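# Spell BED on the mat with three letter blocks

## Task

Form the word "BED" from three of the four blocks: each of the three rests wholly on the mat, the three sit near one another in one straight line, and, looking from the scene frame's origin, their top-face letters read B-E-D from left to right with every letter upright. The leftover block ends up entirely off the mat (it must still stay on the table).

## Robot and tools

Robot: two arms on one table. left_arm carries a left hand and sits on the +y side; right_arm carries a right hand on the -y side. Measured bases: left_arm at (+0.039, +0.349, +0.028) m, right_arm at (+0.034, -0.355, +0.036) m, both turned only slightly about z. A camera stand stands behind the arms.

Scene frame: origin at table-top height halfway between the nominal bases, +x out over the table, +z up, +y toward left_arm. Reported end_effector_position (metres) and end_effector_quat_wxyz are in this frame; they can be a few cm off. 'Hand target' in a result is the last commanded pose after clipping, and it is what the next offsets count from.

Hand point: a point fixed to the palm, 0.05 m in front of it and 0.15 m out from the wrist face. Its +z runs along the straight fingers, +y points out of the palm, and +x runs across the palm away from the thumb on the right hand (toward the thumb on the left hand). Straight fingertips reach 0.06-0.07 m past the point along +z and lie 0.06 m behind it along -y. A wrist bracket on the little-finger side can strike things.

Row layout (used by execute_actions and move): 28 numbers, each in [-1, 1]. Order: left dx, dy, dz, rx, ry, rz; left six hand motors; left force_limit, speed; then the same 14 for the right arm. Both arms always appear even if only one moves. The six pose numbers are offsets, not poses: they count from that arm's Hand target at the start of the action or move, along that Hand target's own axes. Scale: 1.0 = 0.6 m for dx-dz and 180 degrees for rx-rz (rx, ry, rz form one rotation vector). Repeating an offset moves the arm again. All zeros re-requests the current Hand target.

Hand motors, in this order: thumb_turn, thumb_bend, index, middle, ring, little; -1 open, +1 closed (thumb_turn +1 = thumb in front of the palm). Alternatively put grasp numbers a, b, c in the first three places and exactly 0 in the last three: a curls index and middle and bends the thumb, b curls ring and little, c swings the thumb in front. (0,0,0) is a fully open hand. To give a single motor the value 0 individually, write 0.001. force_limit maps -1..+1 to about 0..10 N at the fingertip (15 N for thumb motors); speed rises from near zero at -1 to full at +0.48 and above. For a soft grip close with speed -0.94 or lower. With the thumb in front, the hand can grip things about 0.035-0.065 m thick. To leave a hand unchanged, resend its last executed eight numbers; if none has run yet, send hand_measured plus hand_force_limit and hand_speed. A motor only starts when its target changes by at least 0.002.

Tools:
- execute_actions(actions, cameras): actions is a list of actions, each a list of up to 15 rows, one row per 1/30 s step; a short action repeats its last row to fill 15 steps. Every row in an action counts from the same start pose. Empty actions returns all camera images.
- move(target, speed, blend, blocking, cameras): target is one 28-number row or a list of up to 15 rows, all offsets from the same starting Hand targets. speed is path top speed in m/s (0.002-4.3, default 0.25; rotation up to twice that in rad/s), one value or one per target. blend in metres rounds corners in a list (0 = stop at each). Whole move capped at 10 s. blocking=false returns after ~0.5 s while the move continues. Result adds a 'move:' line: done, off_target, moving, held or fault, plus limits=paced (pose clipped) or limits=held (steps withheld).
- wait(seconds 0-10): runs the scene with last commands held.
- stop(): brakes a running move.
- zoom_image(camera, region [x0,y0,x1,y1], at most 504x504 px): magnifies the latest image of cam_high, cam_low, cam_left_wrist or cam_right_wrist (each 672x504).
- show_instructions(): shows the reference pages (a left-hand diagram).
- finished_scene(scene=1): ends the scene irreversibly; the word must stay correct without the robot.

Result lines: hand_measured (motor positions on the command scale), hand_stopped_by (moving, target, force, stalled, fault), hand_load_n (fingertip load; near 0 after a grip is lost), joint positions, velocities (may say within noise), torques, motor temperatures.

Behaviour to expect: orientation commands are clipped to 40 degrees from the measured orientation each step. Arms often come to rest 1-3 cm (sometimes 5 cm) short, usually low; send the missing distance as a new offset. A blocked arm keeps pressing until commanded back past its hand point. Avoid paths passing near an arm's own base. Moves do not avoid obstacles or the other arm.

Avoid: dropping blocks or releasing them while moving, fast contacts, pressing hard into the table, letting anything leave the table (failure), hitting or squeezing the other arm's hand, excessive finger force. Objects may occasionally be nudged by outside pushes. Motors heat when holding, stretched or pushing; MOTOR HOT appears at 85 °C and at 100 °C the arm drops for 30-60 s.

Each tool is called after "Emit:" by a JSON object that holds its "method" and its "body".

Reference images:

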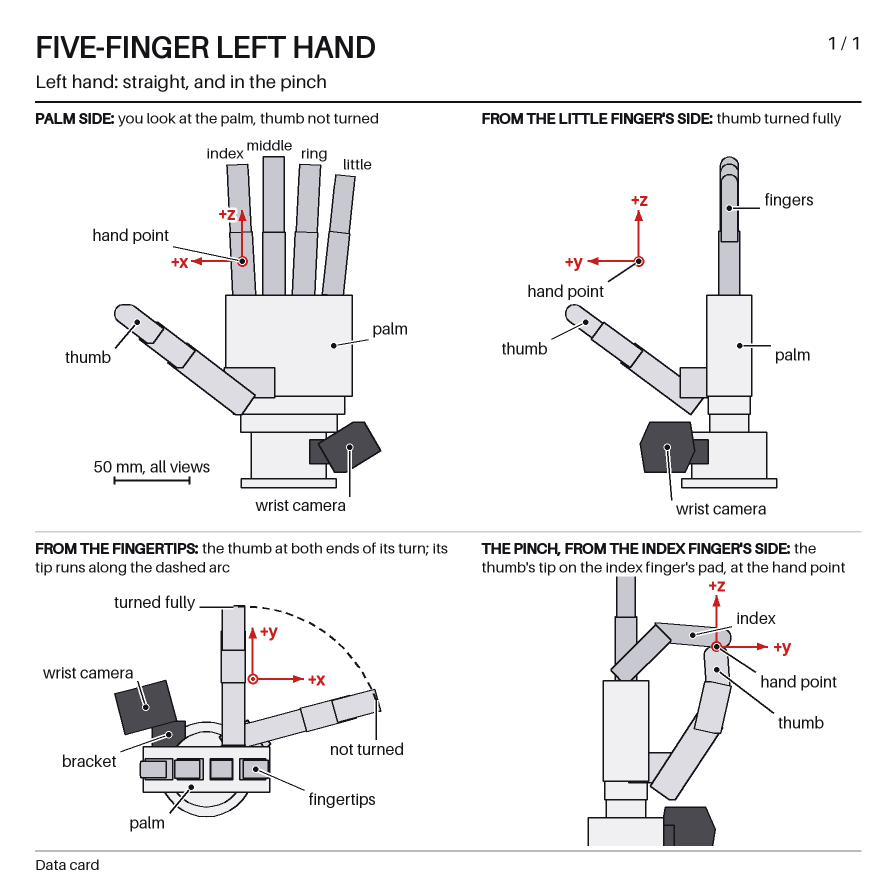

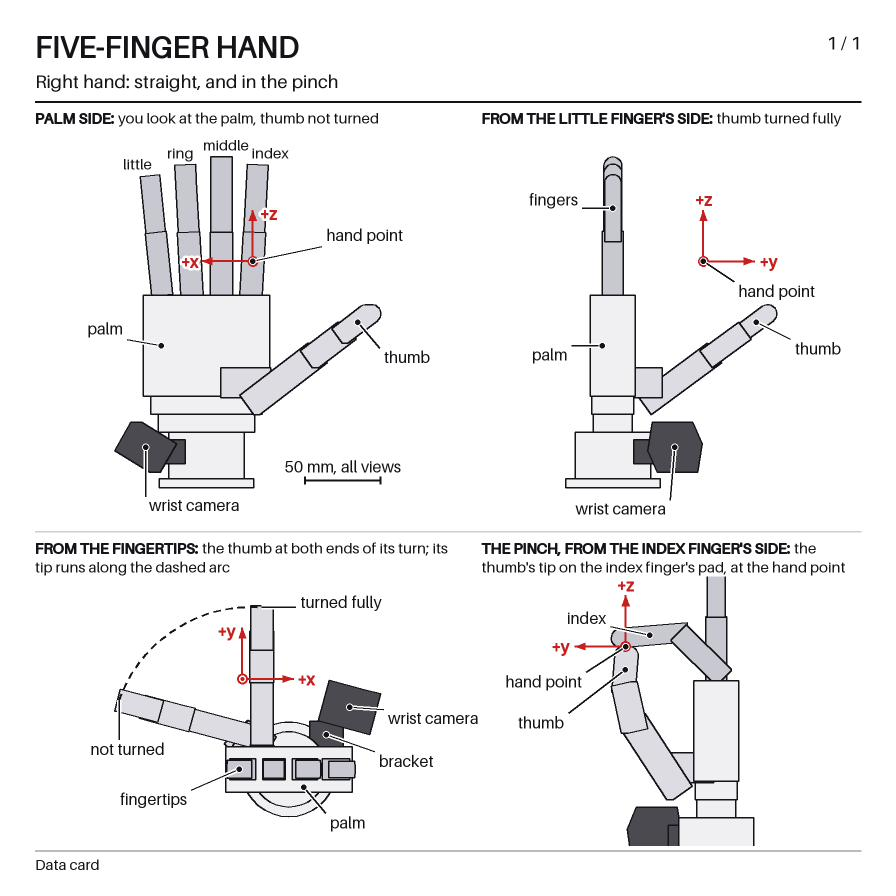

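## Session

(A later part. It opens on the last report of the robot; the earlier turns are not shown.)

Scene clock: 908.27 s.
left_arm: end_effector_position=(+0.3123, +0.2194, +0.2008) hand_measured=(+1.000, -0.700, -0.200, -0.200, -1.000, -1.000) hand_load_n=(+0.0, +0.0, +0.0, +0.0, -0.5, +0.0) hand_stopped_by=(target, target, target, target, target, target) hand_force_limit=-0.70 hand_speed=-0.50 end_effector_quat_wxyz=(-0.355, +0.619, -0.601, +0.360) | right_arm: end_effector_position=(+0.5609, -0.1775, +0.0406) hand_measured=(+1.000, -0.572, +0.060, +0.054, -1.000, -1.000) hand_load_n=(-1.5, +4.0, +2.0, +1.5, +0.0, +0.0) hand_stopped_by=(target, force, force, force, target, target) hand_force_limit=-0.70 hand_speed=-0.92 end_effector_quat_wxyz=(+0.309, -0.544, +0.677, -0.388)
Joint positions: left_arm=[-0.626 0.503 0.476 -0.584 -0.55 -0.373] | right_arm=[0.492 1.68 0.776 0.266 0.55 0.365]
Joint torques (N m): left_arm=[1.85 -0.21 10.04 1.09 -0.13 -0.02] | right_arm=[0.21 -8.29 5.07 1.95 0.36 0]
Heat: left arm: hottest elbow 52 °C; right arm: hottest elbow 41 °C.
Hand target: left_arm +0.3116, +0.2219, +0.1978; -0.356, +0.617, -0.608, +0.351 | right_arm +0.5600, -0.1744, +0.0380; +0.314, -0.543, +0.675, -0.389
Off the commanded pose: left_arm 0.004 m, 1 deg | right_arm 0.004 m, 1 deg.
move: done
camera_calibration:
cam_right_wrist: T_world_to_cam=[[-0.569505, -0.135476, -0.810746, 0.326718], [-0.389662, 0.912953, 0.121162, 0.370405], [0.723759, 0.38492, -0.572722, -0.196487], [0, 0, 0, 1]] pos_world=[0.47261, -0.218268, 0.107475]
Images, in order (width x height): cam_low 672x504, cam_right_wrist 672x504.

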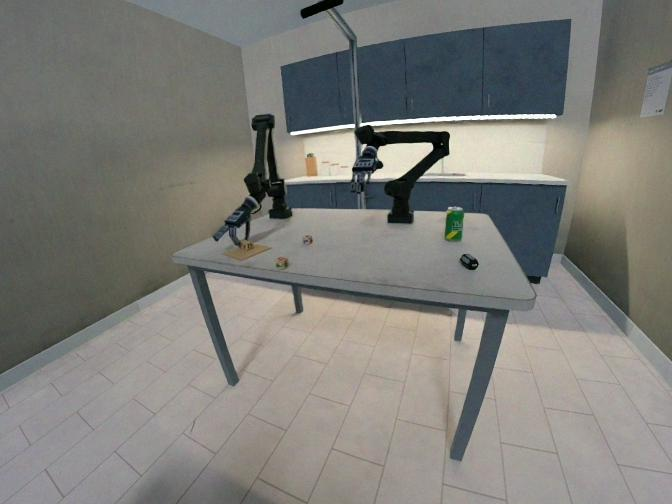

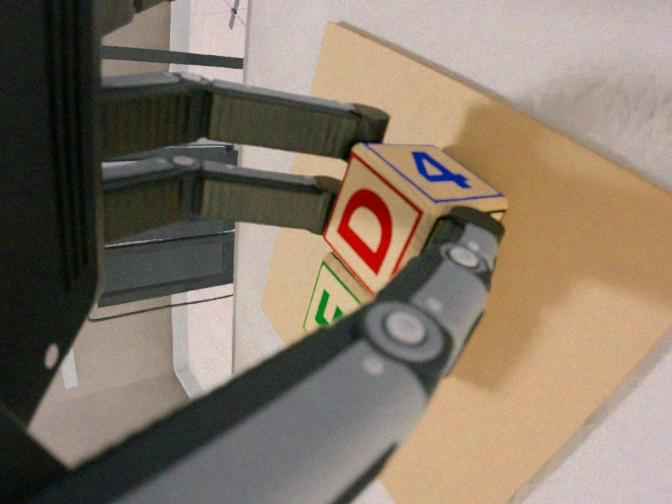

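Emit:
{"method": "move", "body": {"target": [0,0,0,0,0,0,1,-0.7,-0.2,-0.2,-1,-1,-0.7,-0.5,0,0.0058,0.0033,0,0,0,1,-0.4,0.3,0.3,-1,-1,-0.7,-0.92], "speed": 0.04, "cameras": ["cam_right_wrist"]}}

Scene clock: 912.17 s.
left_arm: end_effector_position=(+0.3123, +0.2194, +0.2008) hand_measured=(+1.000, -0.700, -0.200, -0.200, -1.000, -1.000) hand_load_n=(+0.0, +0.0, +0.0, +0.0, +0.0, +0.0) hand_stopped_by=(target, target, target, target, target, target) hand_force_limit=-0.70 hand_speed=-0.50 end_effector_quat_wxyz=(-0.355, +0.619, -0.601, +0.360) | right_arm: end_effector_position=(+0.5624, -0.1768, +0.0392) hand_measured=(+1.000, -0.572, +0.060, +0.054, -1.000, -1.000) hand_load_n=(-1.5, +4.5, +2.5, +1.5, +0.0, +0.0) hand_stopped_by=(target, force, force, force, target, target) hand_force_limit=-0.70 hand_speed=-0.92 end_effector_quat_wxyz=(+0.312, -0.543, +0.676, -0.388)
Joint positions: left_arm=[-0.626 0.503 0.476 -0.584 -0.55 -0.373] | right_arm=[0.492 1.687 0.776 0.279 0.55 0.365]
Joint torques (N m): left_arm=[1.9 -0.32 10.04 1.09 -0.12 0] | right_arm=[0.21 -8.18 4.86 1.96 0.35 -0.01]
Heat: left arm: hottest elbow 52 °C; right arm: hottest elbow 41 °C.
Hand target: left_arm +0.3116, +0.2219, +0.1978; -0.356, +0.617, -0.608, +0.351 | right_arm +0.5600, -0.1744, +0.0340; +0.314, -0.543, +0.675, -0.389
Off the commanded pose: left_arm 0.004 m, 1 deg | right_arm 0.006 m, 0 deg.
move: done
camera_calibration:
cam_right_wrist: T_world_to_cam=[[-0.565197, -0.133554, -0.814074, 0.324484], [-0.390315, 0.912661, 0.12126, 0.370859], [0.726778, 0.386282, -0.567961, -0.20026], [0, 0, 0, 1]] pos_world=[0.473694, -0.217776, 0.105444]
Images, in order (width x height): cam_right_wrist 672x504.

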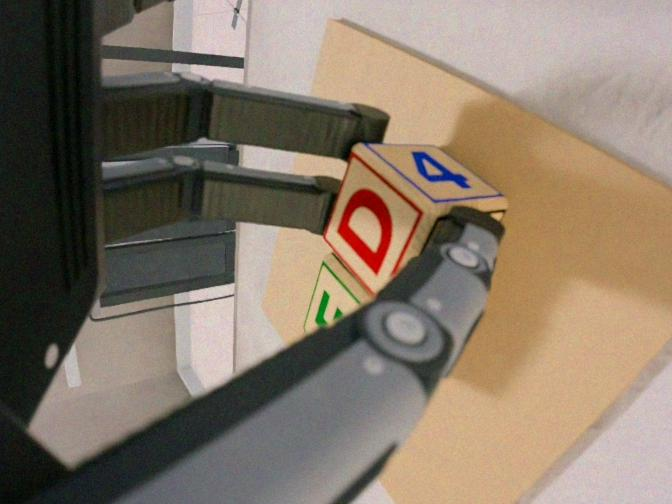

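Emit:
{"method": "move", "body": {"target": [[0,0,0,0,0,0,1,-0.7,-0.2,-0.2,-1,-1,-0.7,-0.5,0,-0.0058,-0.0033,0,0,0,1,-0.7,-0.2,-0.2,-1,-1,-0.7,-0.8],[0,0,0,0,0,0,1,-0.7,-0.2,-0.2,-1,-1,-0.7,-0.5,0,-0.1083,-0.0625,0,0,0,1,-0.7,-0.2,-0.2,-1,-1,-0.7,-0.8],[0,0,0,0,0,0,1,-0.7,-0.2,-0.2,-1,-1,-0.7,-0.5,-0.3628,0.0148,-0.2957,0,-0.0832,-0.0481,1,-0.7,-0.2,-0.2,-1,-1,-0.7,-0.8]], "speed": [0.05,0.1,0.25], "blend": [0,0.02,0], "cameras": ["cam_right_wrist","cam_high","cam_low"]}}

Emit:
{"method": "zoom_image", "body": {"camera": "cam_high", "region": [285, 145, 385, 245]}}

Scene clock: 926.30 s.
left_arm: end_effector_position=(+0.3123, +0.2194, +0.2008) hand_measured=(+1.000, -0.700, -0.200, -0.200, -1.000, -1.000) hand_load_n=(+0.0, +0.0, +0.0, +0.0, +0.0, +0.0) hand_stopped_by=(target, target, target, target, target, target) hand_force_limit=-0.70 hand_speed=-0.50 end_effector_quat_wxyz=(-0.355, +0.619, -0.601, +0.360) | right_arm: end_effector_position=(+0.4367, +0.0596, +0.0992) hand_measured=(+1.000, -0.700, -0.200, -0.200, -1.000, -1.000) hand_load_n=(+0.0, +0.0, +0.0, +0.0, +0.0, +0.0) hand_stopped_by=(target, target, target, target, target, target) hand_force_limit=-0.70 hand_speed=-0.80 end_effector_quat_wxyz=(-0.357, +0.651, -0.579, +0.337)
Joint positions: left_arm=[-0.626 0.503 0.476 -0.584 -0.55 -0.373] | right_arm=[1.005 1.625 0.95 -0.072 0.703 0.508]
Joint torques (N m): left_arm=[1.67 -0.32 10.06 1.09 -0.12 0] | right_arm=[-0.91 -8.82 10.3 0.58 0.46 0.06]
Heat: left arm: hottest elbow 52 °C; right arm: hottest elbow 40 °C.
Hand target: left_arm +0.3116, +0.2219, +0.1978; -0.356, +0.617, -0.608, +0.351 | right_arm +0.4518, +0.0720, +0.1154; -0.369, +0.639, -0.585, +0.337
Off the commanded pose: left_arm 0.004 m, 1 deg | right_arm 0.025 m, 2 deg.
move: off_target (right_arm)
camera_calibration:
cam_right_wrist: T_world_to_cam=[[-0.505657, -0.327604, -0.798114, 0.317837], [-0.656608, 0.746211, 0.109705, 0.226161], [0.559622, 0.579521, -0.592434, -0.102214], [0, 0, 0, 1]] pos_world=[0.366417, -0.00540436, 0.168304]
Images, in order (width x height): cam_high 672x504, cam_low 672x504, cam_right_wrist 672x504.

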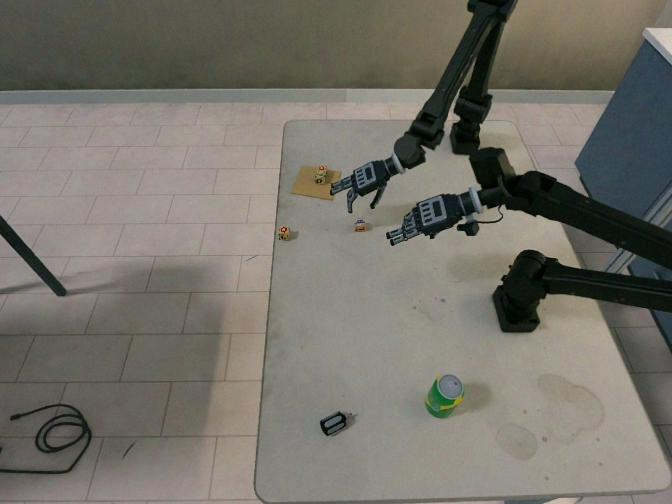

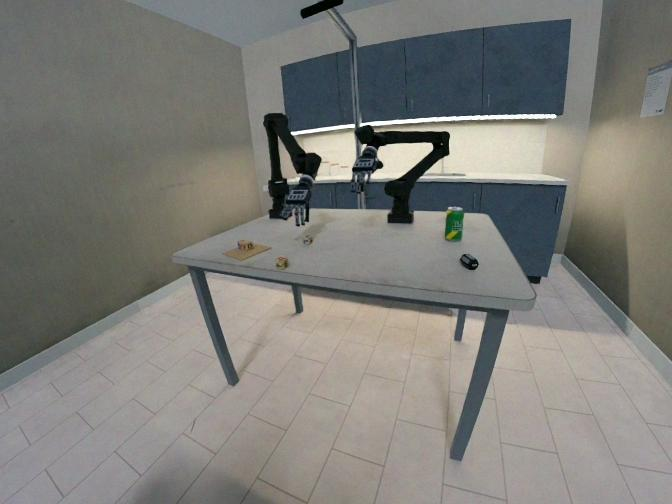

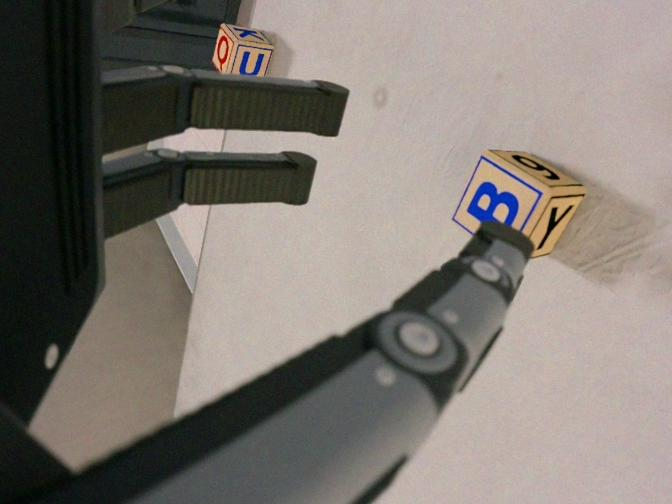

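Scaled by 5.040 from the camera's 672x504 image, which has a finer 960x720 frame.

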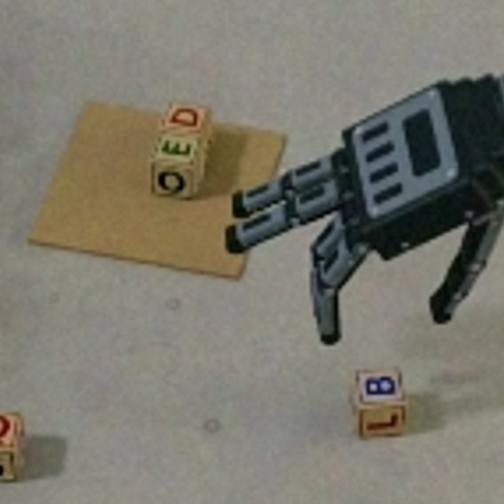

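Emit:
{"method": "move", "body": {"target": [0,0,0,0,0,0,1,-0.7,-0.2,-0.2,-1,-1,-0.7,-0.5,0.0023,0.0817,0.0232,0,0,0,1,-0.7,-0.2,-0.2,-1,-1,-0.7,-0.8], "speed": 0.12, "cameras": ["cam_right_wrist"]}}

Scene clock: 945.27 s.
left_arm: end_effector_position=(+0.3123, +0.2194, +0.2008) hand_measured=(+1.000, -0.700, -0.200, -0.200, -1.000, -1.000) hand_load_n=(+0.0, +0.0, +0.0, -0.5, +0.0, +0.0) hand_stopped_by=(target, target, target, target, target, target) hand_force_limit=-0.70 hand_speed=-0.50 end_effector_quat_wxyz=(-0.355, +0.619, -0.601, +0.360) | right_arm: end_effector_position=(+0.4417, +0.0654, +0.0668) hand_measured=(+1.000, -0.700, -0.200, -0.200, -1.000, -1.000) hand_load_n=(+0.0, +0.0, +0.0, +0.0, +0.0, +0.0) hand_stopped_by=(target, target, target, target, target, target) hand_force_limit=-0.70 hand_speed=-0.80 end_effector_quat_wxyz=(-0.361, +0.642, -0.585, +0.339)
Joint positions: left_arm=[-0.626 0.503 0.476 -0.584 -0.55 -0.373] | right_arm=[1.007 1.704 0.936 0.027 0.716 0.525]
Joint torques (N m): left_arm=[1.73 -0.32 10.07 1.06 -0.11 -0.01] | right_arm=[0.26 -9.64 5.72 1.76 0.47 0.07]
Heat: left arm: hottest elbow 52 °C; right arm: hottest elbow 43 °C.
Hand target: left_arm +0.3116, +0.2219, +0.1978; -0.356, +0.617, -0.608, +0.351 | right_arm +0.4395, +0.0695, +0.0660; -0.369, +0.638, -0.585, +0.337
Off the commanded pose: left_arm 0.004 m, 1 deg | right_arm 0.005 m, 1 deg.
move: done
camera_calibration:
cam_right_wrist: T_world_to_cam=[[-0.502864, -0.307593, -0.807783, 0.294602], [-0.645479, 0.755183, 0.114262, 0.222843], [0.574878, 0.578865, -0.578299, -0.135224], [0, 0, 0, 1]] pos_world=[0.369722, 0.000606842, 0.134312]
Images, in order (width x height): cam_right_wrist 672x504.

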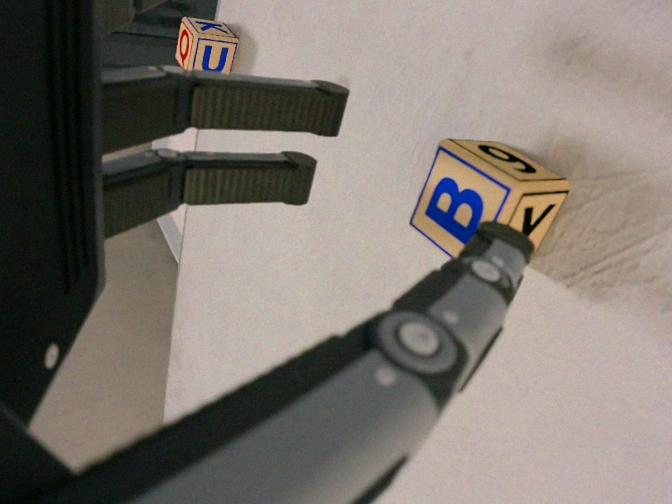

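Emit:
{"method": "move", "body": {"target": [[0,0,0,0,0,0,1,-0.7,-0.2,-0.2,-1,-1,-0.7,-0.5,0.0028,0.0527,0.0108,0,0,0,1,-0.7,-0.2,-0.2,-1,-1,-0.7,-0.8],[0,0,0,0,0,0,1,-0.7,-0.2,-0.2,-1,-1,-0.7,-0.5,0.0028,0.0527,0.0108,0,0,0,1,-0.4,0.3,0.3,-1,-1,-0.7,-0.92]], "speed": 0.08, "cameras": ["cam_right_wrist"]}}

Scene clock: 953.67 s.
left_arm: end_effector_position=(+0.3123, +0.2194, +0.2008) hand_measured=(+1.000, -0.700, -0.200, -0.200, -1.000, -1.000) hand_load_n=(+0.5, +0.0, +0.0, +0.0, +0.0, +0.0) hand_stopped_by=(target, target, target, target, target, target) hand_force_limit=-0.70 hand_speed=-0.50 end_effector_quat_wxyz=(-0.355, +0.619, -0.601, +0.360) | right_arm: end_effector_position=(+0.4315, +0.0637, +0.0365) hand_measured=(+1.000, -0.572, +0.060, +0.052, -1.000, -1.000) hand_load_n=(-2.0, +4.5, +2.5, +1.5, -0.5, +0.0) hand_stopped_by=(target, force, force, force, target, target) hand_force_limit=-0.70 hand_speed=-0.92 end_effector_quat_wxyz=(-0.362, +0.642, -0.584, +0.339)
Joint positions: left_arm=[-0.626 0.503 0.476 -0.584 -0.55 -0.373] | right_arm=[1.023 1.753 0.896 0.109 0.727 0.539]
Joint torques (N m): left_arm=[1.9 -0.26 10.02 1.06 -0.13 -0.02] | right_arm=[0.32 -9.64 5.26 1.74 0.47 0.07]
Heat: left arm: hottest elbow 52 °C; right arm: hottest elbow 42 °C.
Hand target: left_arm +0.3116, +0.2219, +0.1978; -0.356, +0.617, -0.608, +0.351 | right_arm +0.4295, +0.0671, +0.0354; -0.369, +0.639, -0.585, +0.337
Off the commanded pose: left_arm 0.004 m, 1 deg | right_arm 0.004 m, 1 deg.
move: done
camera_calibration:
cam_right_wrist: T_world_to_cam=[[-0.502214, -0.307545, -0.808207, 0.264169], [-0.646079, 0.754664, 0.114298, 0.221308], [0.574773, 0.579567, -0.577701, -0.145923], [0, 0, 0, 1]] pos_world=[0.359523, -0.00119728, 0.103908]
Images, in order (width x height): cam_right_wrist 672x504.

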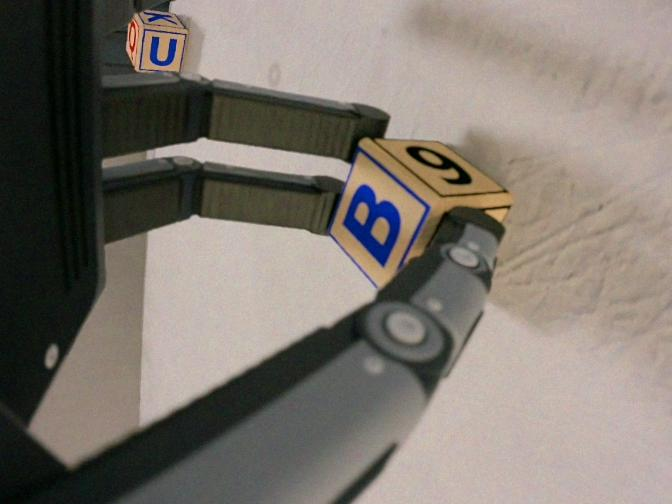

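Emit:
{"method": "move", "body": {"target": [[0,0,0,0,0,0,1,-0.7,-0.2,-0.2,-1,-1,-0.7,-0.5,0,-0.0722,-0.0417,0,0,0,1,-0.4,0.3,0.3,-1,-1,-0.7,-0.92],[0,0,0,0,0,0,1,-0.7,-0.2,-0.2,-1,-1,-0.7,-0.5,0.306,-0.215,0.1525,0,0.0837,0.0483,1,-0.4,0.3,0.3,-1,-1,-0.7,-0.92]], "speed": [0.12,0.25], "blend": [0.02,0], "cameras": ["cam_right_wrist","cam_high"]}}

Emit:
{"method": "zoom_image", "body": {"camera": "cam_high", "region": [290, 140, 350, 200]}}

Emit:
{"method": "zoom_image", "body": {"camera": "cam_right_wrist", "region": [300, 40, 560, 300]}}

Scene clock: 964.57 s.
left_arm: end_effector_position=(+0.3123, +0.2194, +0.2008) hand_measured=(+1.000, -0.700, -0.200, -0.200, -1.000, -1.000) hand_load_n=(+0.0, +0.0, +0.0, +0.0, +0.0, +0.0) hand_stopped_by=(target, target, target, target, target, target) hand_force_limit=-0.70 hand_speed=-0.50 end_effector_quat_wxyz=(-0.355, +0.619, -0.601, +0.360) | right_arm: end_effector_position=(+0.5747, -0.1171, +0.0871) hand_measured=(+1.000, -0.572, +0.060, +0.052, -1.000, -1.000) hand_load_n=(-2.0, +4.5, +2.0, +2.0, +0.0, +0.0) hand_stopped_by=(target, force, force, force, target, target) hand_force_limit=-0.70 hand_speed=-0.92 end_effector_quat_wxyz=(+0.301, -0.543, +0.680, -0.389)
Joint positions: left_arm=[-0.626 0.503 0.476 -0.584 -0.55 -0.373] | right_arm=[0.601 1.663 0.949 0.012 0.644 0.456]
Joint torques (N m): left_arm=[1.9 -0.15 10.02 1.07 -0.13 -0.01] | right_arm=[0.26 -9.05 10.02 0.75 0.15 -0.11]
Heat: left arm: hottest elbow 52 °C; right arm: hottest elbow 41 °C.
Hand target: left_arm +0.3116, +0.2219, +0.1978; -0.356, +0.617, -0.608, +0.351 | right_arm +0.5888, -0.1033, +0.1010; +0.313, -0.543, +0.675, -0.389
Off the commanded pose: left_arm 0.004 m, 1 deg | right_arm 0.024 m, 2 deg.
move: off_target (right_arm)
camera_calibration:
cam_right_wrist: T_world_to_cam=[[-0.580685, -0.133661, -0.803082, 0.386479], [-0.377031, 0.918425, 0.119762, 0.308537], [0.721563, 0.372331, -0.58371, -0.202289], [0, 0, 0, 1]] pos_world=[0.486715, -0.156392, 0.155346]
Images, in order (width x height): cam_high 672x504, cam_right_wrist 672x504.

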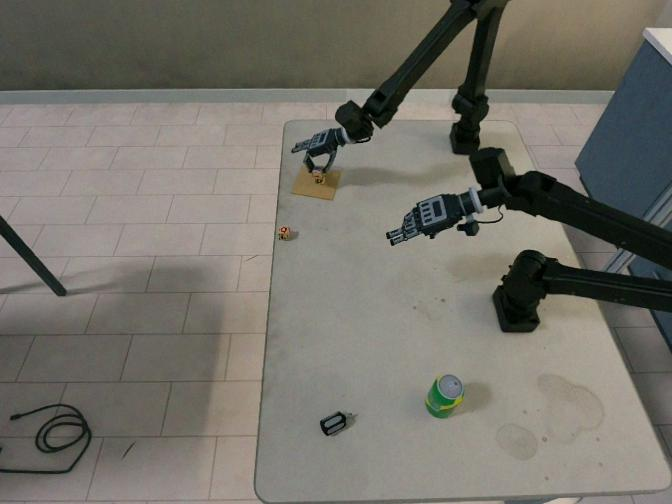

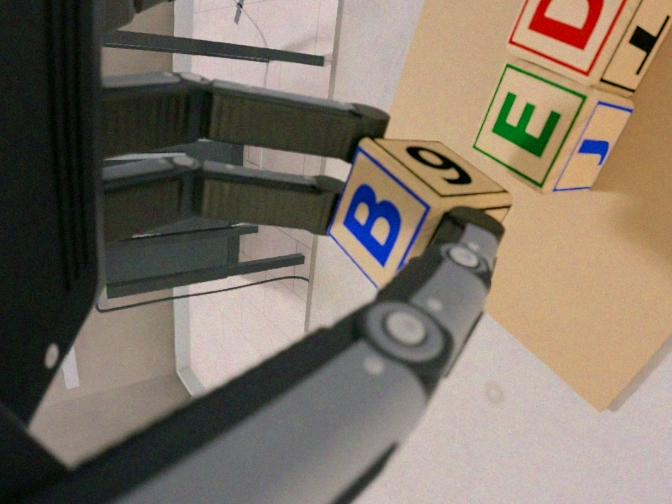

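Scaled by 8.400 from the camera's 672x504 image, which has a finer 960x720 frame.

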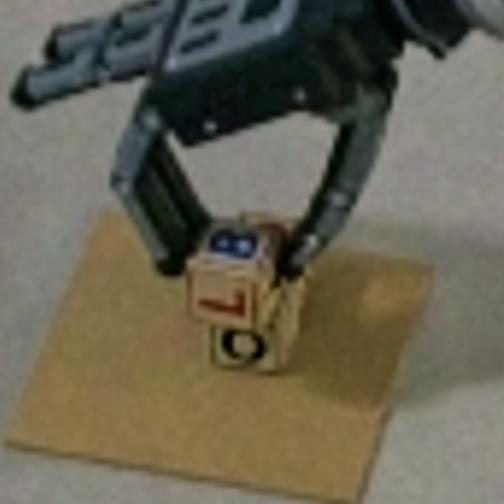

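Scaled by 1.938 from the camera's 672x504 image, which has a finer 960x720 frame.

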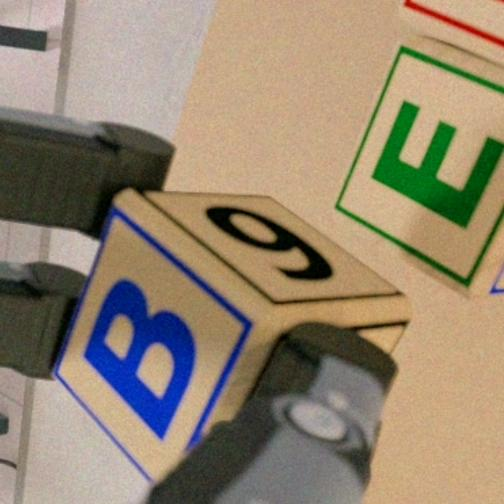

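Emit:
{"method": "move", "body": {"target": [0,0,0,0,0,0,1,-0.7,-0.2,-0.2,-1,-1,-0.7,-0.5,0.0127,0.051,0.0085,0,0,0,1,-0.4,0.3,0.3,-1,-1,-0.7,-0.92], "speed": 0.08, "cameras": ["cam_right_wrist","cam_high"]}}

Emit:
{"method": "zoom_image", "body": {"camera": "cam_high", "region": [290, 140, 350, 200]}}

Scene clock: 982.07 s.
left_arm: end_effector_position=(+0.3123, +0.2194, +0.2008) hand_measured=(+1.000, -0.700, -0.200, -0.200, -1.000, -1.000) hand_load_n=(+0.0, +0.0, +0.0, -0.5, +0.0, +0.0) hand_stopped_by=(target, target, target, target, target, target) hand_force_limit=-0.70 hand_speed=-0.50 end_effector_quat_wxyz=(-0.355, +0.619, -0.601, +0.360) | right_arm: end_effector_position=(+0.5781, -0.1127, +0.0762) hand_measured=(+1.000, -0.572, +0.060, +0.052, -1.000, -1.000) hand_load_n=(-2.0, +4.5, +2.0, +2.0, +0.0, +0.0) hand_stopped_by=(target, force, force, force, target, target) hand_force_limit=-0.70 hand_speed=-0.92 end_effector_quat_wxyz=(+0.310, -0.540, +0.679, -0.389)
Joint positions: left_arm=[-0.626 0.503 0.476 -0.584 -0.55 -0.373] | right_arm=[0.604 1.693 0.94 0.069 0.644 0.455]
Joint torques (N m): left_arm=[1.85 -0.38 10.02 1.1 -0.13 -0.01] | right_arm=[0.32 -9.35 5.76 1.88 0.27 -0.07]
Heat: left arm: hottest elbow 53 °C; right arm: hottest elbow 41 °C.
Hand target: left_arm +0.3116, +0.2219, +0.1978; -0.356, +0.617, -0.608, +0.351 | right_arm +0.5765, -0.1084, +0.0721; +0.313, -0.543, +0.675, -0.389
Off the commanded pose: left_arm 0.004 m, 1 deg | right_arm 0.006 m, 1 deg.
move: done
camera_calibration:
cam_right_wrist: T_world_to_cam=[[-0.567334, -0.128254, -0.813439, 0.373946], [-0.382319, 0.915909, 0.122239, 0.309661], [0.729358, 0.380344, -0.568661, -0.217496], [0, 0, 0, 1]] pos_world=[0.489175, -0.152938, 0.142648]
Images, in order (width x height): cam_high 672x504, cam_right_wrist 672x504.

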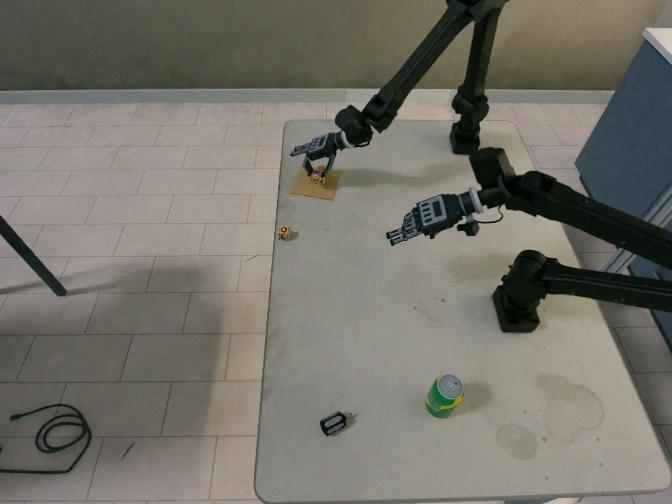

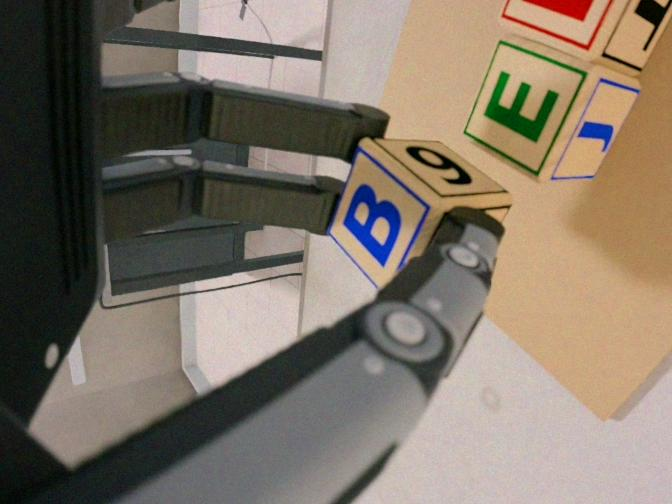

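Scaled by 8.400 from the camera's 672x504 image, which has a finer 960x720 frame.

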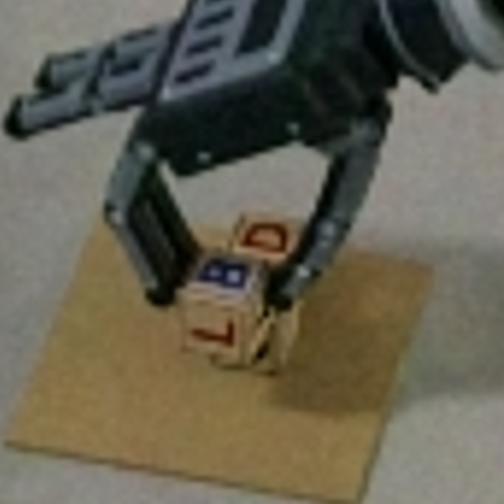

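Emit:
{"method": "move", "body": {"target": [0,0,0,0,0,0,1,-0.7,-0.2,-0.2,-1,-1,-0.7,-0.5,0,0.0373,0.0105,0,0,0,1,-0.4,0.3,0.3,-1,-1,-0.7,-0.92], "speed": 0.06, "cameras": ["cam_right_wrist","cam_high"]}}

Emit:
{"method": "zoom_image", "body": {"camera": "cam_high", "region": [290, 140, 350, 200]}}

Scene clock: 992.10 s.
left_arm: end_effector_position=(+0.3123, +0.2194, +0.2008) hand_measured=(+1.000, -0.700, -0.200, -0.200, -1.000, -1.000) hand_load_n=(+0.0, +0.0, +0.0, +0.0, +0.0, +0.0) hand_stopped_by=(target, target, target, target, target, target) hand_force_limit=-0.70 hand_speed=-0.50 end_effector_quat_wxyz=(-0.355, +0.619, -0.601, +0.360) | right_arm: end_effector_position=(+0.5723, -0.1109, +0.0524) hand_measured=(+1.000, -0.572, +0.060, +0.052, -1.000, -1.000) hand_load_n=(-2.0, +4.5, +2.5, +1.5, +0.0, +0.0) hand_stopped_by=(target, force, force, force, target, target) hand_force_limit=-0.70 hand_speed=-0.92 end_effector_quat_wxyz=(+0.309, -0.544, +0.677, -0.389)
Joint positions: left_arm=[-0.626 0.503 0.476 -0.584 -0.55 -0.373] | right_arm=[0.613 1.733 0.913 0.131 0.647 0.455]
Joint torques (N m): left_arm=[1.9 -0.21 10.02 1.09 -0.12 0] | right_arm=[0.32 -9.41 5.49 1.84 0.4 0]
Heat: left arm: hottest elbow 53 °C; right arm: hottest elbow 41 °C.
Hand target: left_arm +0.3116, +0.2219, +0.1978; -0.356, +0.617, -0.608, +0.351 | right_arm +0.5708, -0.1072, +0.0494; +0.313, -0.543, +0.675, -0.389
Off the commanded pose: left_arm 0.004 m, 1 deg | right_arm 0.005 m, 1 deg.
move: done
camera_calibration:
cam_right_wrist: T_world_to_cam=[[-0.569108, -0.135348, -0.811047, 0.351644], [-0.387825, 0.913938, 0.119617, 0.311731], [0.725057, 0.382619, -0.572621, -0.224646], [0, 0, 0, 1]] pos_world=[0.483902, -0.151355, 0.119274]
Images, in order (width x height): cam_high 672x504, cam_right_wrist 672x504.

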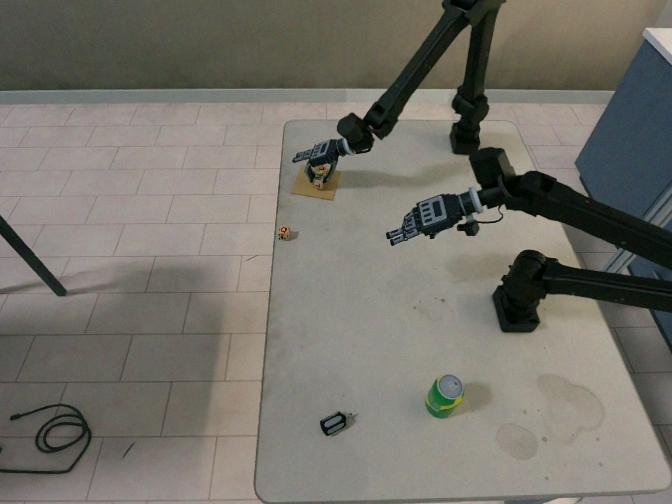

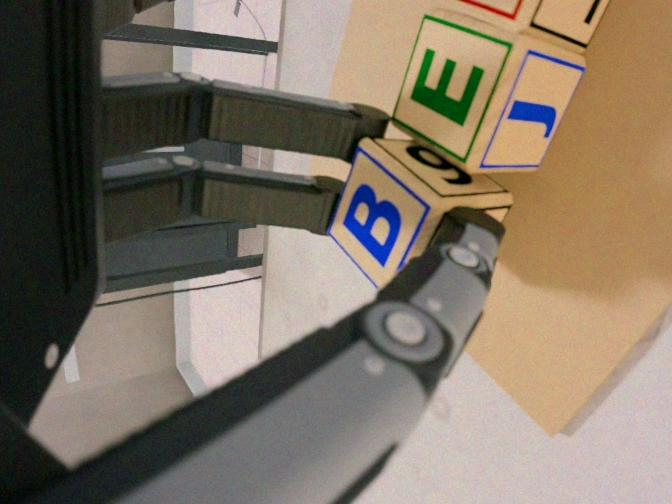

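Scaled by 8.400 from the camera's 672x504 image, which has a finer 960x720 frame.

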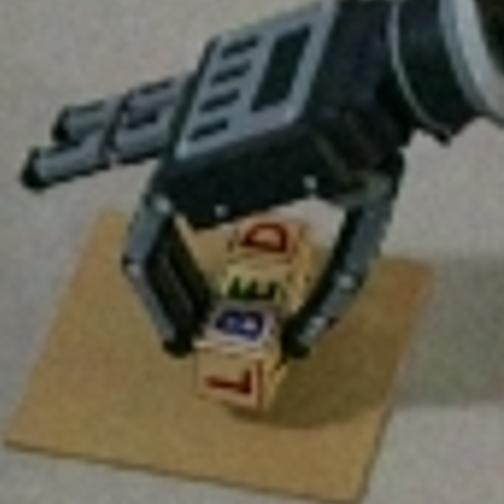

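Emit:
{"method": "move", "body": {"target": [[0,0,0,0,0,0,1,-0.7,-0.2,-0.2,-1,-1,-0.7,-0.5,0.005,0.0195,0.0115,0,0,0,1,-0.4,0.3,0.3,-1,-1,-0.7,-0.92],[0,0,0,0,0,0,1,-0.7,-0.2,-0.2,-1,-1,-0.7,-0.5,0.005,0.0253,0.0148,0,0,0,1,-0.4,0.3,0.3,-1,-1,-0.7,-0.92]], "speed": [0.05,0.02], "cameras": ["cam_right_wrist","cam_high"]}}

Emit:
{"method": "zoom_image", "body": {"camera": "cam_high", "region": [290, 140, 350, 200]}}

Scene clock: 1003.77 s.
left_arm: end_effector_position=(+0.3123, +0.2194, +0.2008) hand_measured=(+1.000, -0.700, -0.200, -0.200, -1.000, -1.000) hand_load_n=(+0.0, +0.0, +0.0, +0.0, +0.0, +0.0) hand_stopped_by=(target, target, target, target, target, target) hand_force_limit=-0.70 hand_speed=-0.50 end_effector_quat_wxyz=(-0.355, +0.619, -0.601, +0.360) | right_arm: end_effector_position=(+0.5733, -0.1103, +0.0409) hand_measured=(+1.000, -0.572, +0.060, +0.052, -1.000, -1.000) hand_load_n=(-2.0, +4.0, +2.0, +2.0, +0.0, +0.0) hand_stopped_by=(target, force, force, force, target, target) hand_force_limit=-0.70 hand_speed=-0.92 end_effector_quat_wxyz=(+0.315, -0.540, +0.676, -0.389)
Joint positions: left_arm=[-0.626 0.503 0.476 -0.584 -0.55 -0.373] | right_arm=[0.613 1.761 0.901 0.185 0.647 0.455]
Joint torques (N m): left_arm=[1.85 -0.26 10.03 1.09 -0.11 -0.01] | right_arm=[-0.09 -9.11 4.97 1.87 0.26 -0.04]
Heat: left arm: hottest elbow 53 °C; right arm: hottest elbow 41 °C.
Hand target: left_arm +0.3116, +0.2219, +0.1978; -0.356, +0.617, -0.608, +0.351 | right_arm +0.5703, -0.1101, +0.0319; +0.313, -0.543, +0.675, -0.389
Off the commanded pose: left_arm 0.004 m, 1 deg | right_arm 0.010 m, 0 deg.
move: done
camera_calibration:
cam_right_wrist: T_world_to_cam=[[-0.55982, -0.129626, -0.818412, 0.338463], [-0.389159, 0.913113, 0.121571, 0.313575], [0.731545, 0.38655, -0.561624, -0.235883], [0, 0, 0, 1]] pos_world=[0.484067, -0.151276, 0.106403]
Images, in order (width x height): cam_high 672x504, cam_right_wrist 672x504.

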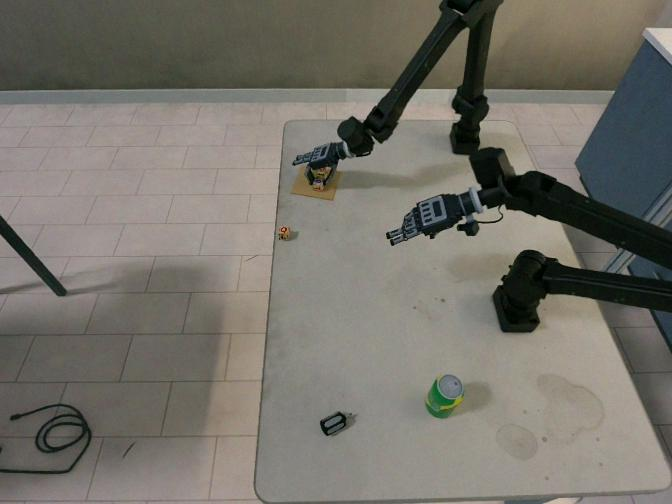

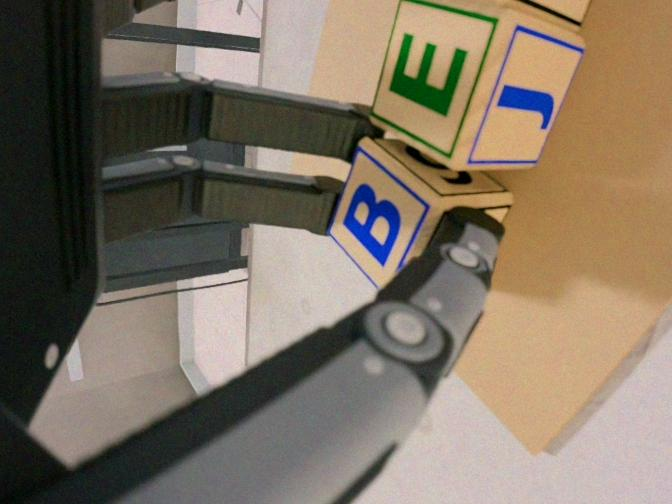

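Scaled by 8.400 from the camera's 672x504 image, which has a finer 960x720 frame.

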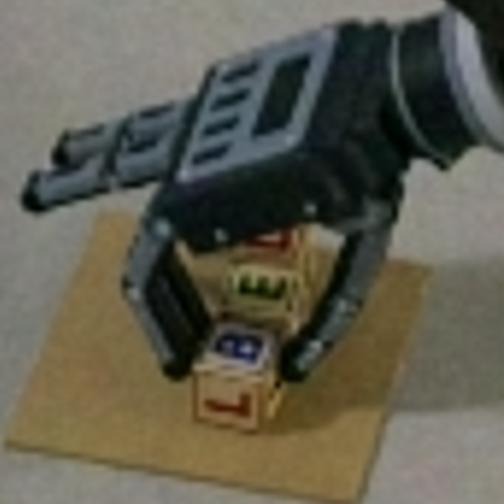

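Emit:
{"method": "move", "body": {"target": [0,0,0,0,0,0,1,-0.7,-0.2,-0.2,-1,-1,-0.7,-0.5,0.0135,-0.0062,-0.003,0,0,0,1,-0.4,0.3,0.3,-1,-1,-0.7,-0.92], "speed": 0.03, "cameras": ["cam_right_wrist","cam_high"]}}

Emit:
{"method": "zoom_image", "body": {"camera": "cam_high", "region": [290, 140, 350, 200]}}

Scene clock: 1015.00 s.
left_arm: end_effector_position=(+0.3123, +0.2194, +0.2008) hand_measured=(+1.000, -0.700, -0.200, -0.200, -1.000, -1.000) hand_load_n=(+0.0, +0.0, +0.0, +0.0, +0.0, +0.0) hand_stopped_by=(target, target, target, target, target, target) hand_force_limit=-0.70 hand_speed=-0.50 end_effector_quat_wxyz=(-0.355, +0.619, -0.601, +0.360) | right_arm: end_effector_position=(+0.5730, -0.1112, +0.0401) hand_measured=(+1.000, -0.572, +0.060, +0.052, -1.000, -1.000) hand_load_n=(-1.0, +3.0, +1.5, +2.5, +0.0, +0.0) hand_stopped_by=(target, force, force, force, target, target) hand_force_limit=-0.70 hand_speed=-0.92 end_effector_quat_wxyz=(+0.318, -0.539, +0.677, -0.388)
Joint positions: left_arm=[-0.626 0.503 0.476 -0.584 -0.55 -0.373] | right_arm=[0.61 1.761 0.893 0.199 0.643 0.455]
Joint torques (N m): left_arm=[1.85 -0.21 10.03 1.07 -0.12 -0.02] | right_arm=[-0.91 -10.4 4.41 1.42 0.05 -0.14]
Heat: left arm: hottest elbow 53 °C; right arm: hottest elbow 40 °C.
Hand target: left_arm +0.3116, +0.2219, +0.1978; -0.356, +0.617, -0.608, +0.351 | right_arm +0.5689, -0.1181, +0.0360; +0.313, -0.543, +0.675, -0.389
Off the commanded pose: left_arm 0.004 m, 1 deg | right_arm 0.009 m, 1 deg.
move: done
camera_calibration:
cam_right_wrist: T_world_to_cam=[[-0.556189, -0.125214, -0.821569, 0.336122], [-0.390531, 0.912011, 0.125385, 0.314984], [0.73358, 0.390585, -0.55615, -0.236782], [0, 0, 0, 1]] pos_world=[0.483657, -0.152698, 0.104967]
Images, in order (width x height): cam_high 672x504, cam_right_wrist 672x504.

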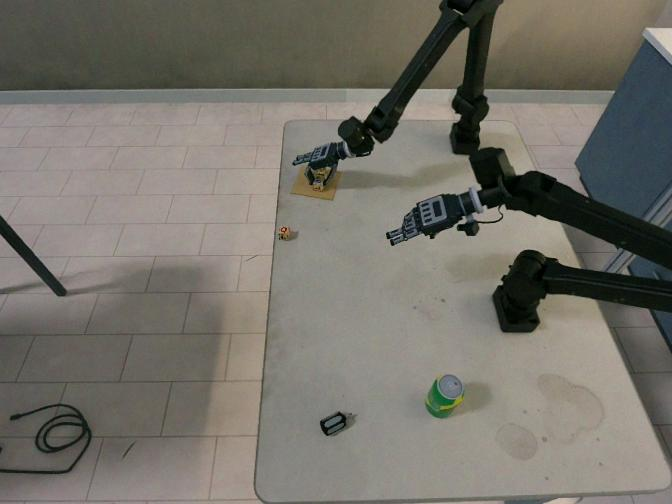

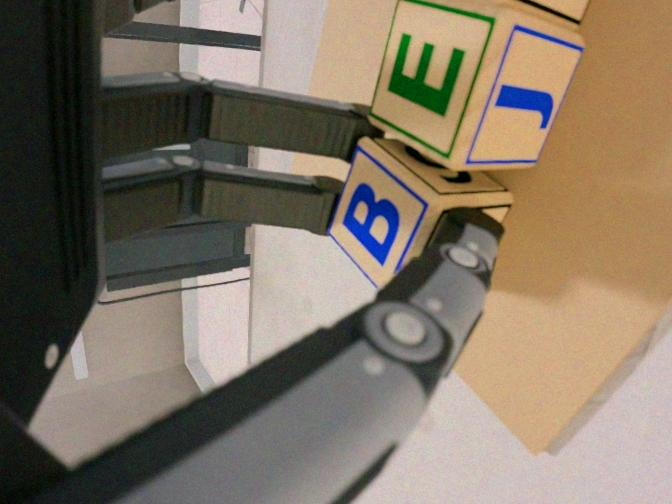

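Scaled by 8.400 from the camera's 672x504 image, which has a finer 960x720 frame.

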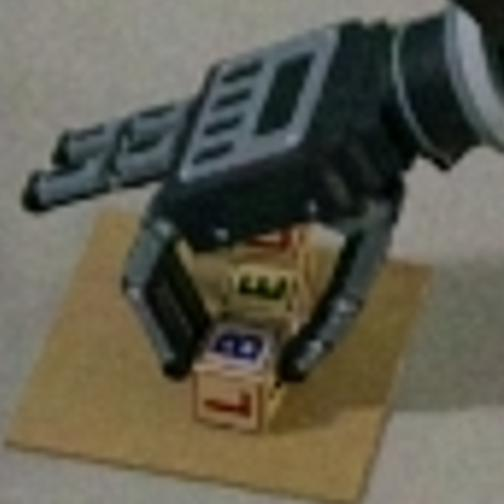

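Emit:
{"method": "move", "body": {"target": [0,0,0,0,0,0,1,-0.7,-0.2,-0.2,-1,-1,-0.7,-0.5,0.0088,-0.0078,-0.0063,0,0,0,1,-0.4,0.3,0.3,-1,-1,-0.7,-0.92], "speed": 0.03, "cameras": ["cam_right_wrist","cam_high"]}}

Emit:
{"method": "zoom_image", "body": {"camera": "cam_high", "region": [290, 140, 350, 200]}}

Scene clock: 1026.80 s.
left_arm: end_effector_position=(+0.3123, +0.2194, +0.2008) hand_measured=(+1.000, -0.700, -0.200, -0.200, -1.000, -1.000) hand_load_n=(+0.0, +0.0, +0.0, +0.0, +0.0, +0.0) hand_stopped_by=(target, target, target, target, target, target) hand_force_limit=-0.70 hand_speed=-0.50 end_effector_quat_wxyz=(-0.355, +0.619, -0.601, +0.360) | right_arm: end_effector_position=(+0.5690, -0.1152, +0.0404) hand_measured=(+1.000, -0.572, +0.060, +0.052, -1.000, -1.000) hand_load_n=(-0.5, +3.5, +1.5, +2.5, +0.0, +0.0) hand_stopped_by=(target, force, force, force, target, target) hand_force_limit=-0.70 hand_speed=-0.92 end_effector_quat_wxyz=(+0.317, -0.541, +0.677, -0.386)
Joint positions: left_arm=[-0.626 0.503 0.476 -0.584 -0.55 -0.373] | right_arm=[0.606 1.749 0.879 0.199 0.635 0.452]
Joint torques (N m): left_arm=[1.79 -0.26 10 1.05 -0.12 -0.01] | right_arm=[-1.08 -10.93 4.72 1.11 0.15 -0.16]
Heat: left arm: hottest elbow 53 °C; right arm: hottest elbow 40 °C.
Hand target: left_arm +0.3116, +0.2219, +0.1978; -0.356, +0.617, -0.608, +0.351 | right_arm +0.5669, -0.1231, +0.0420; +0.313, -0.543, +0.675, -0.389
Off the commanded pose: left_arm 0.004 m, 1 deg | right_arm 0.008 m, 1 deg.
move: done
camera_calibration:
cam_right_wrist: T_world_to_cam=[[-0.559709, -0.126478, -0.818981, 0.335414], [-0.392867, 0.910664, 0.127856, 0.317991], [0.729645, 0.393313, -0.559395, -0.22945], [0, 0, 0, 1]] pos_world=[0.48008, -0.156915, 0.105687]
Images, in order (width x height): cam_high 672x504, cam_right_wrist 672x504.

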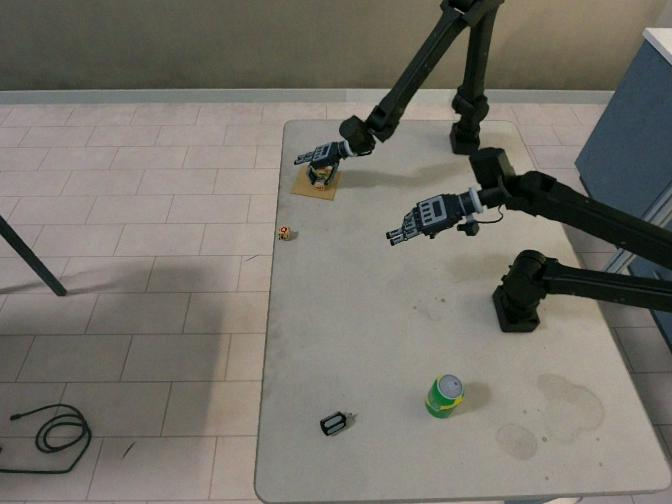

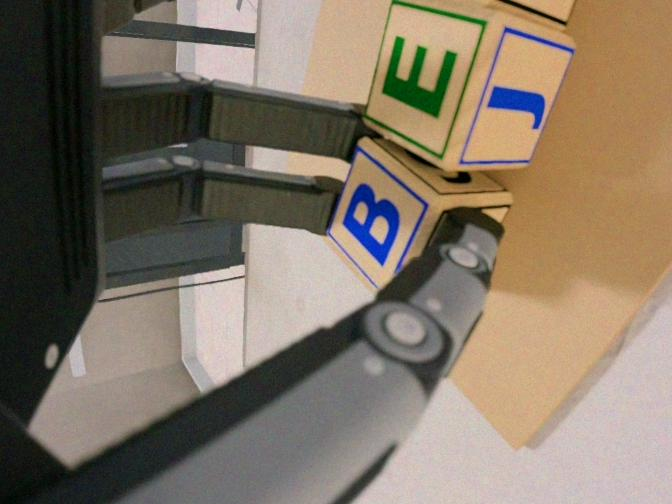

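Scaled by 8.400 from the camera's 672x504 image, which has a finer 960x720 frame.

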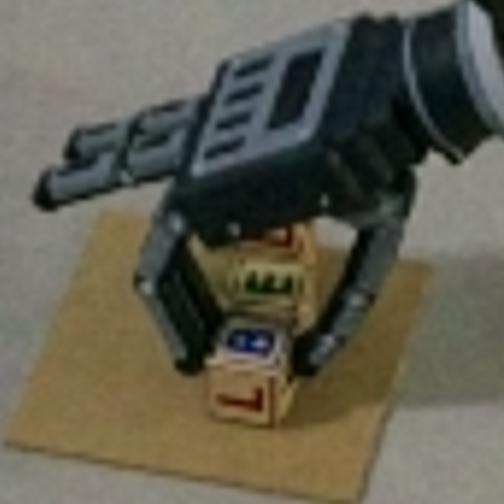

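Emit:
{"method": "zoom_image", "body": {"camera": "cam_right_wrist", "region": [310, 0, 580, 300]}}

Scaled by 1.680 from the camera's 672x504 image, which has a finer 960x720 frame.

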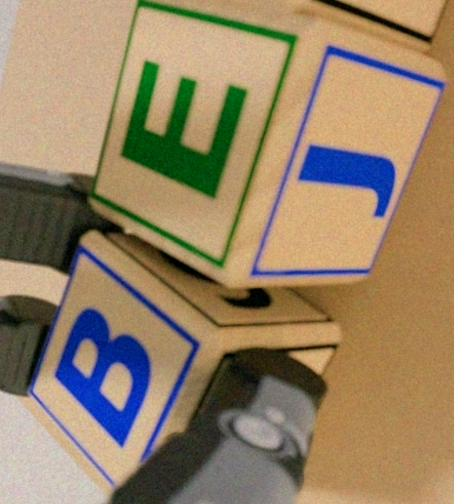

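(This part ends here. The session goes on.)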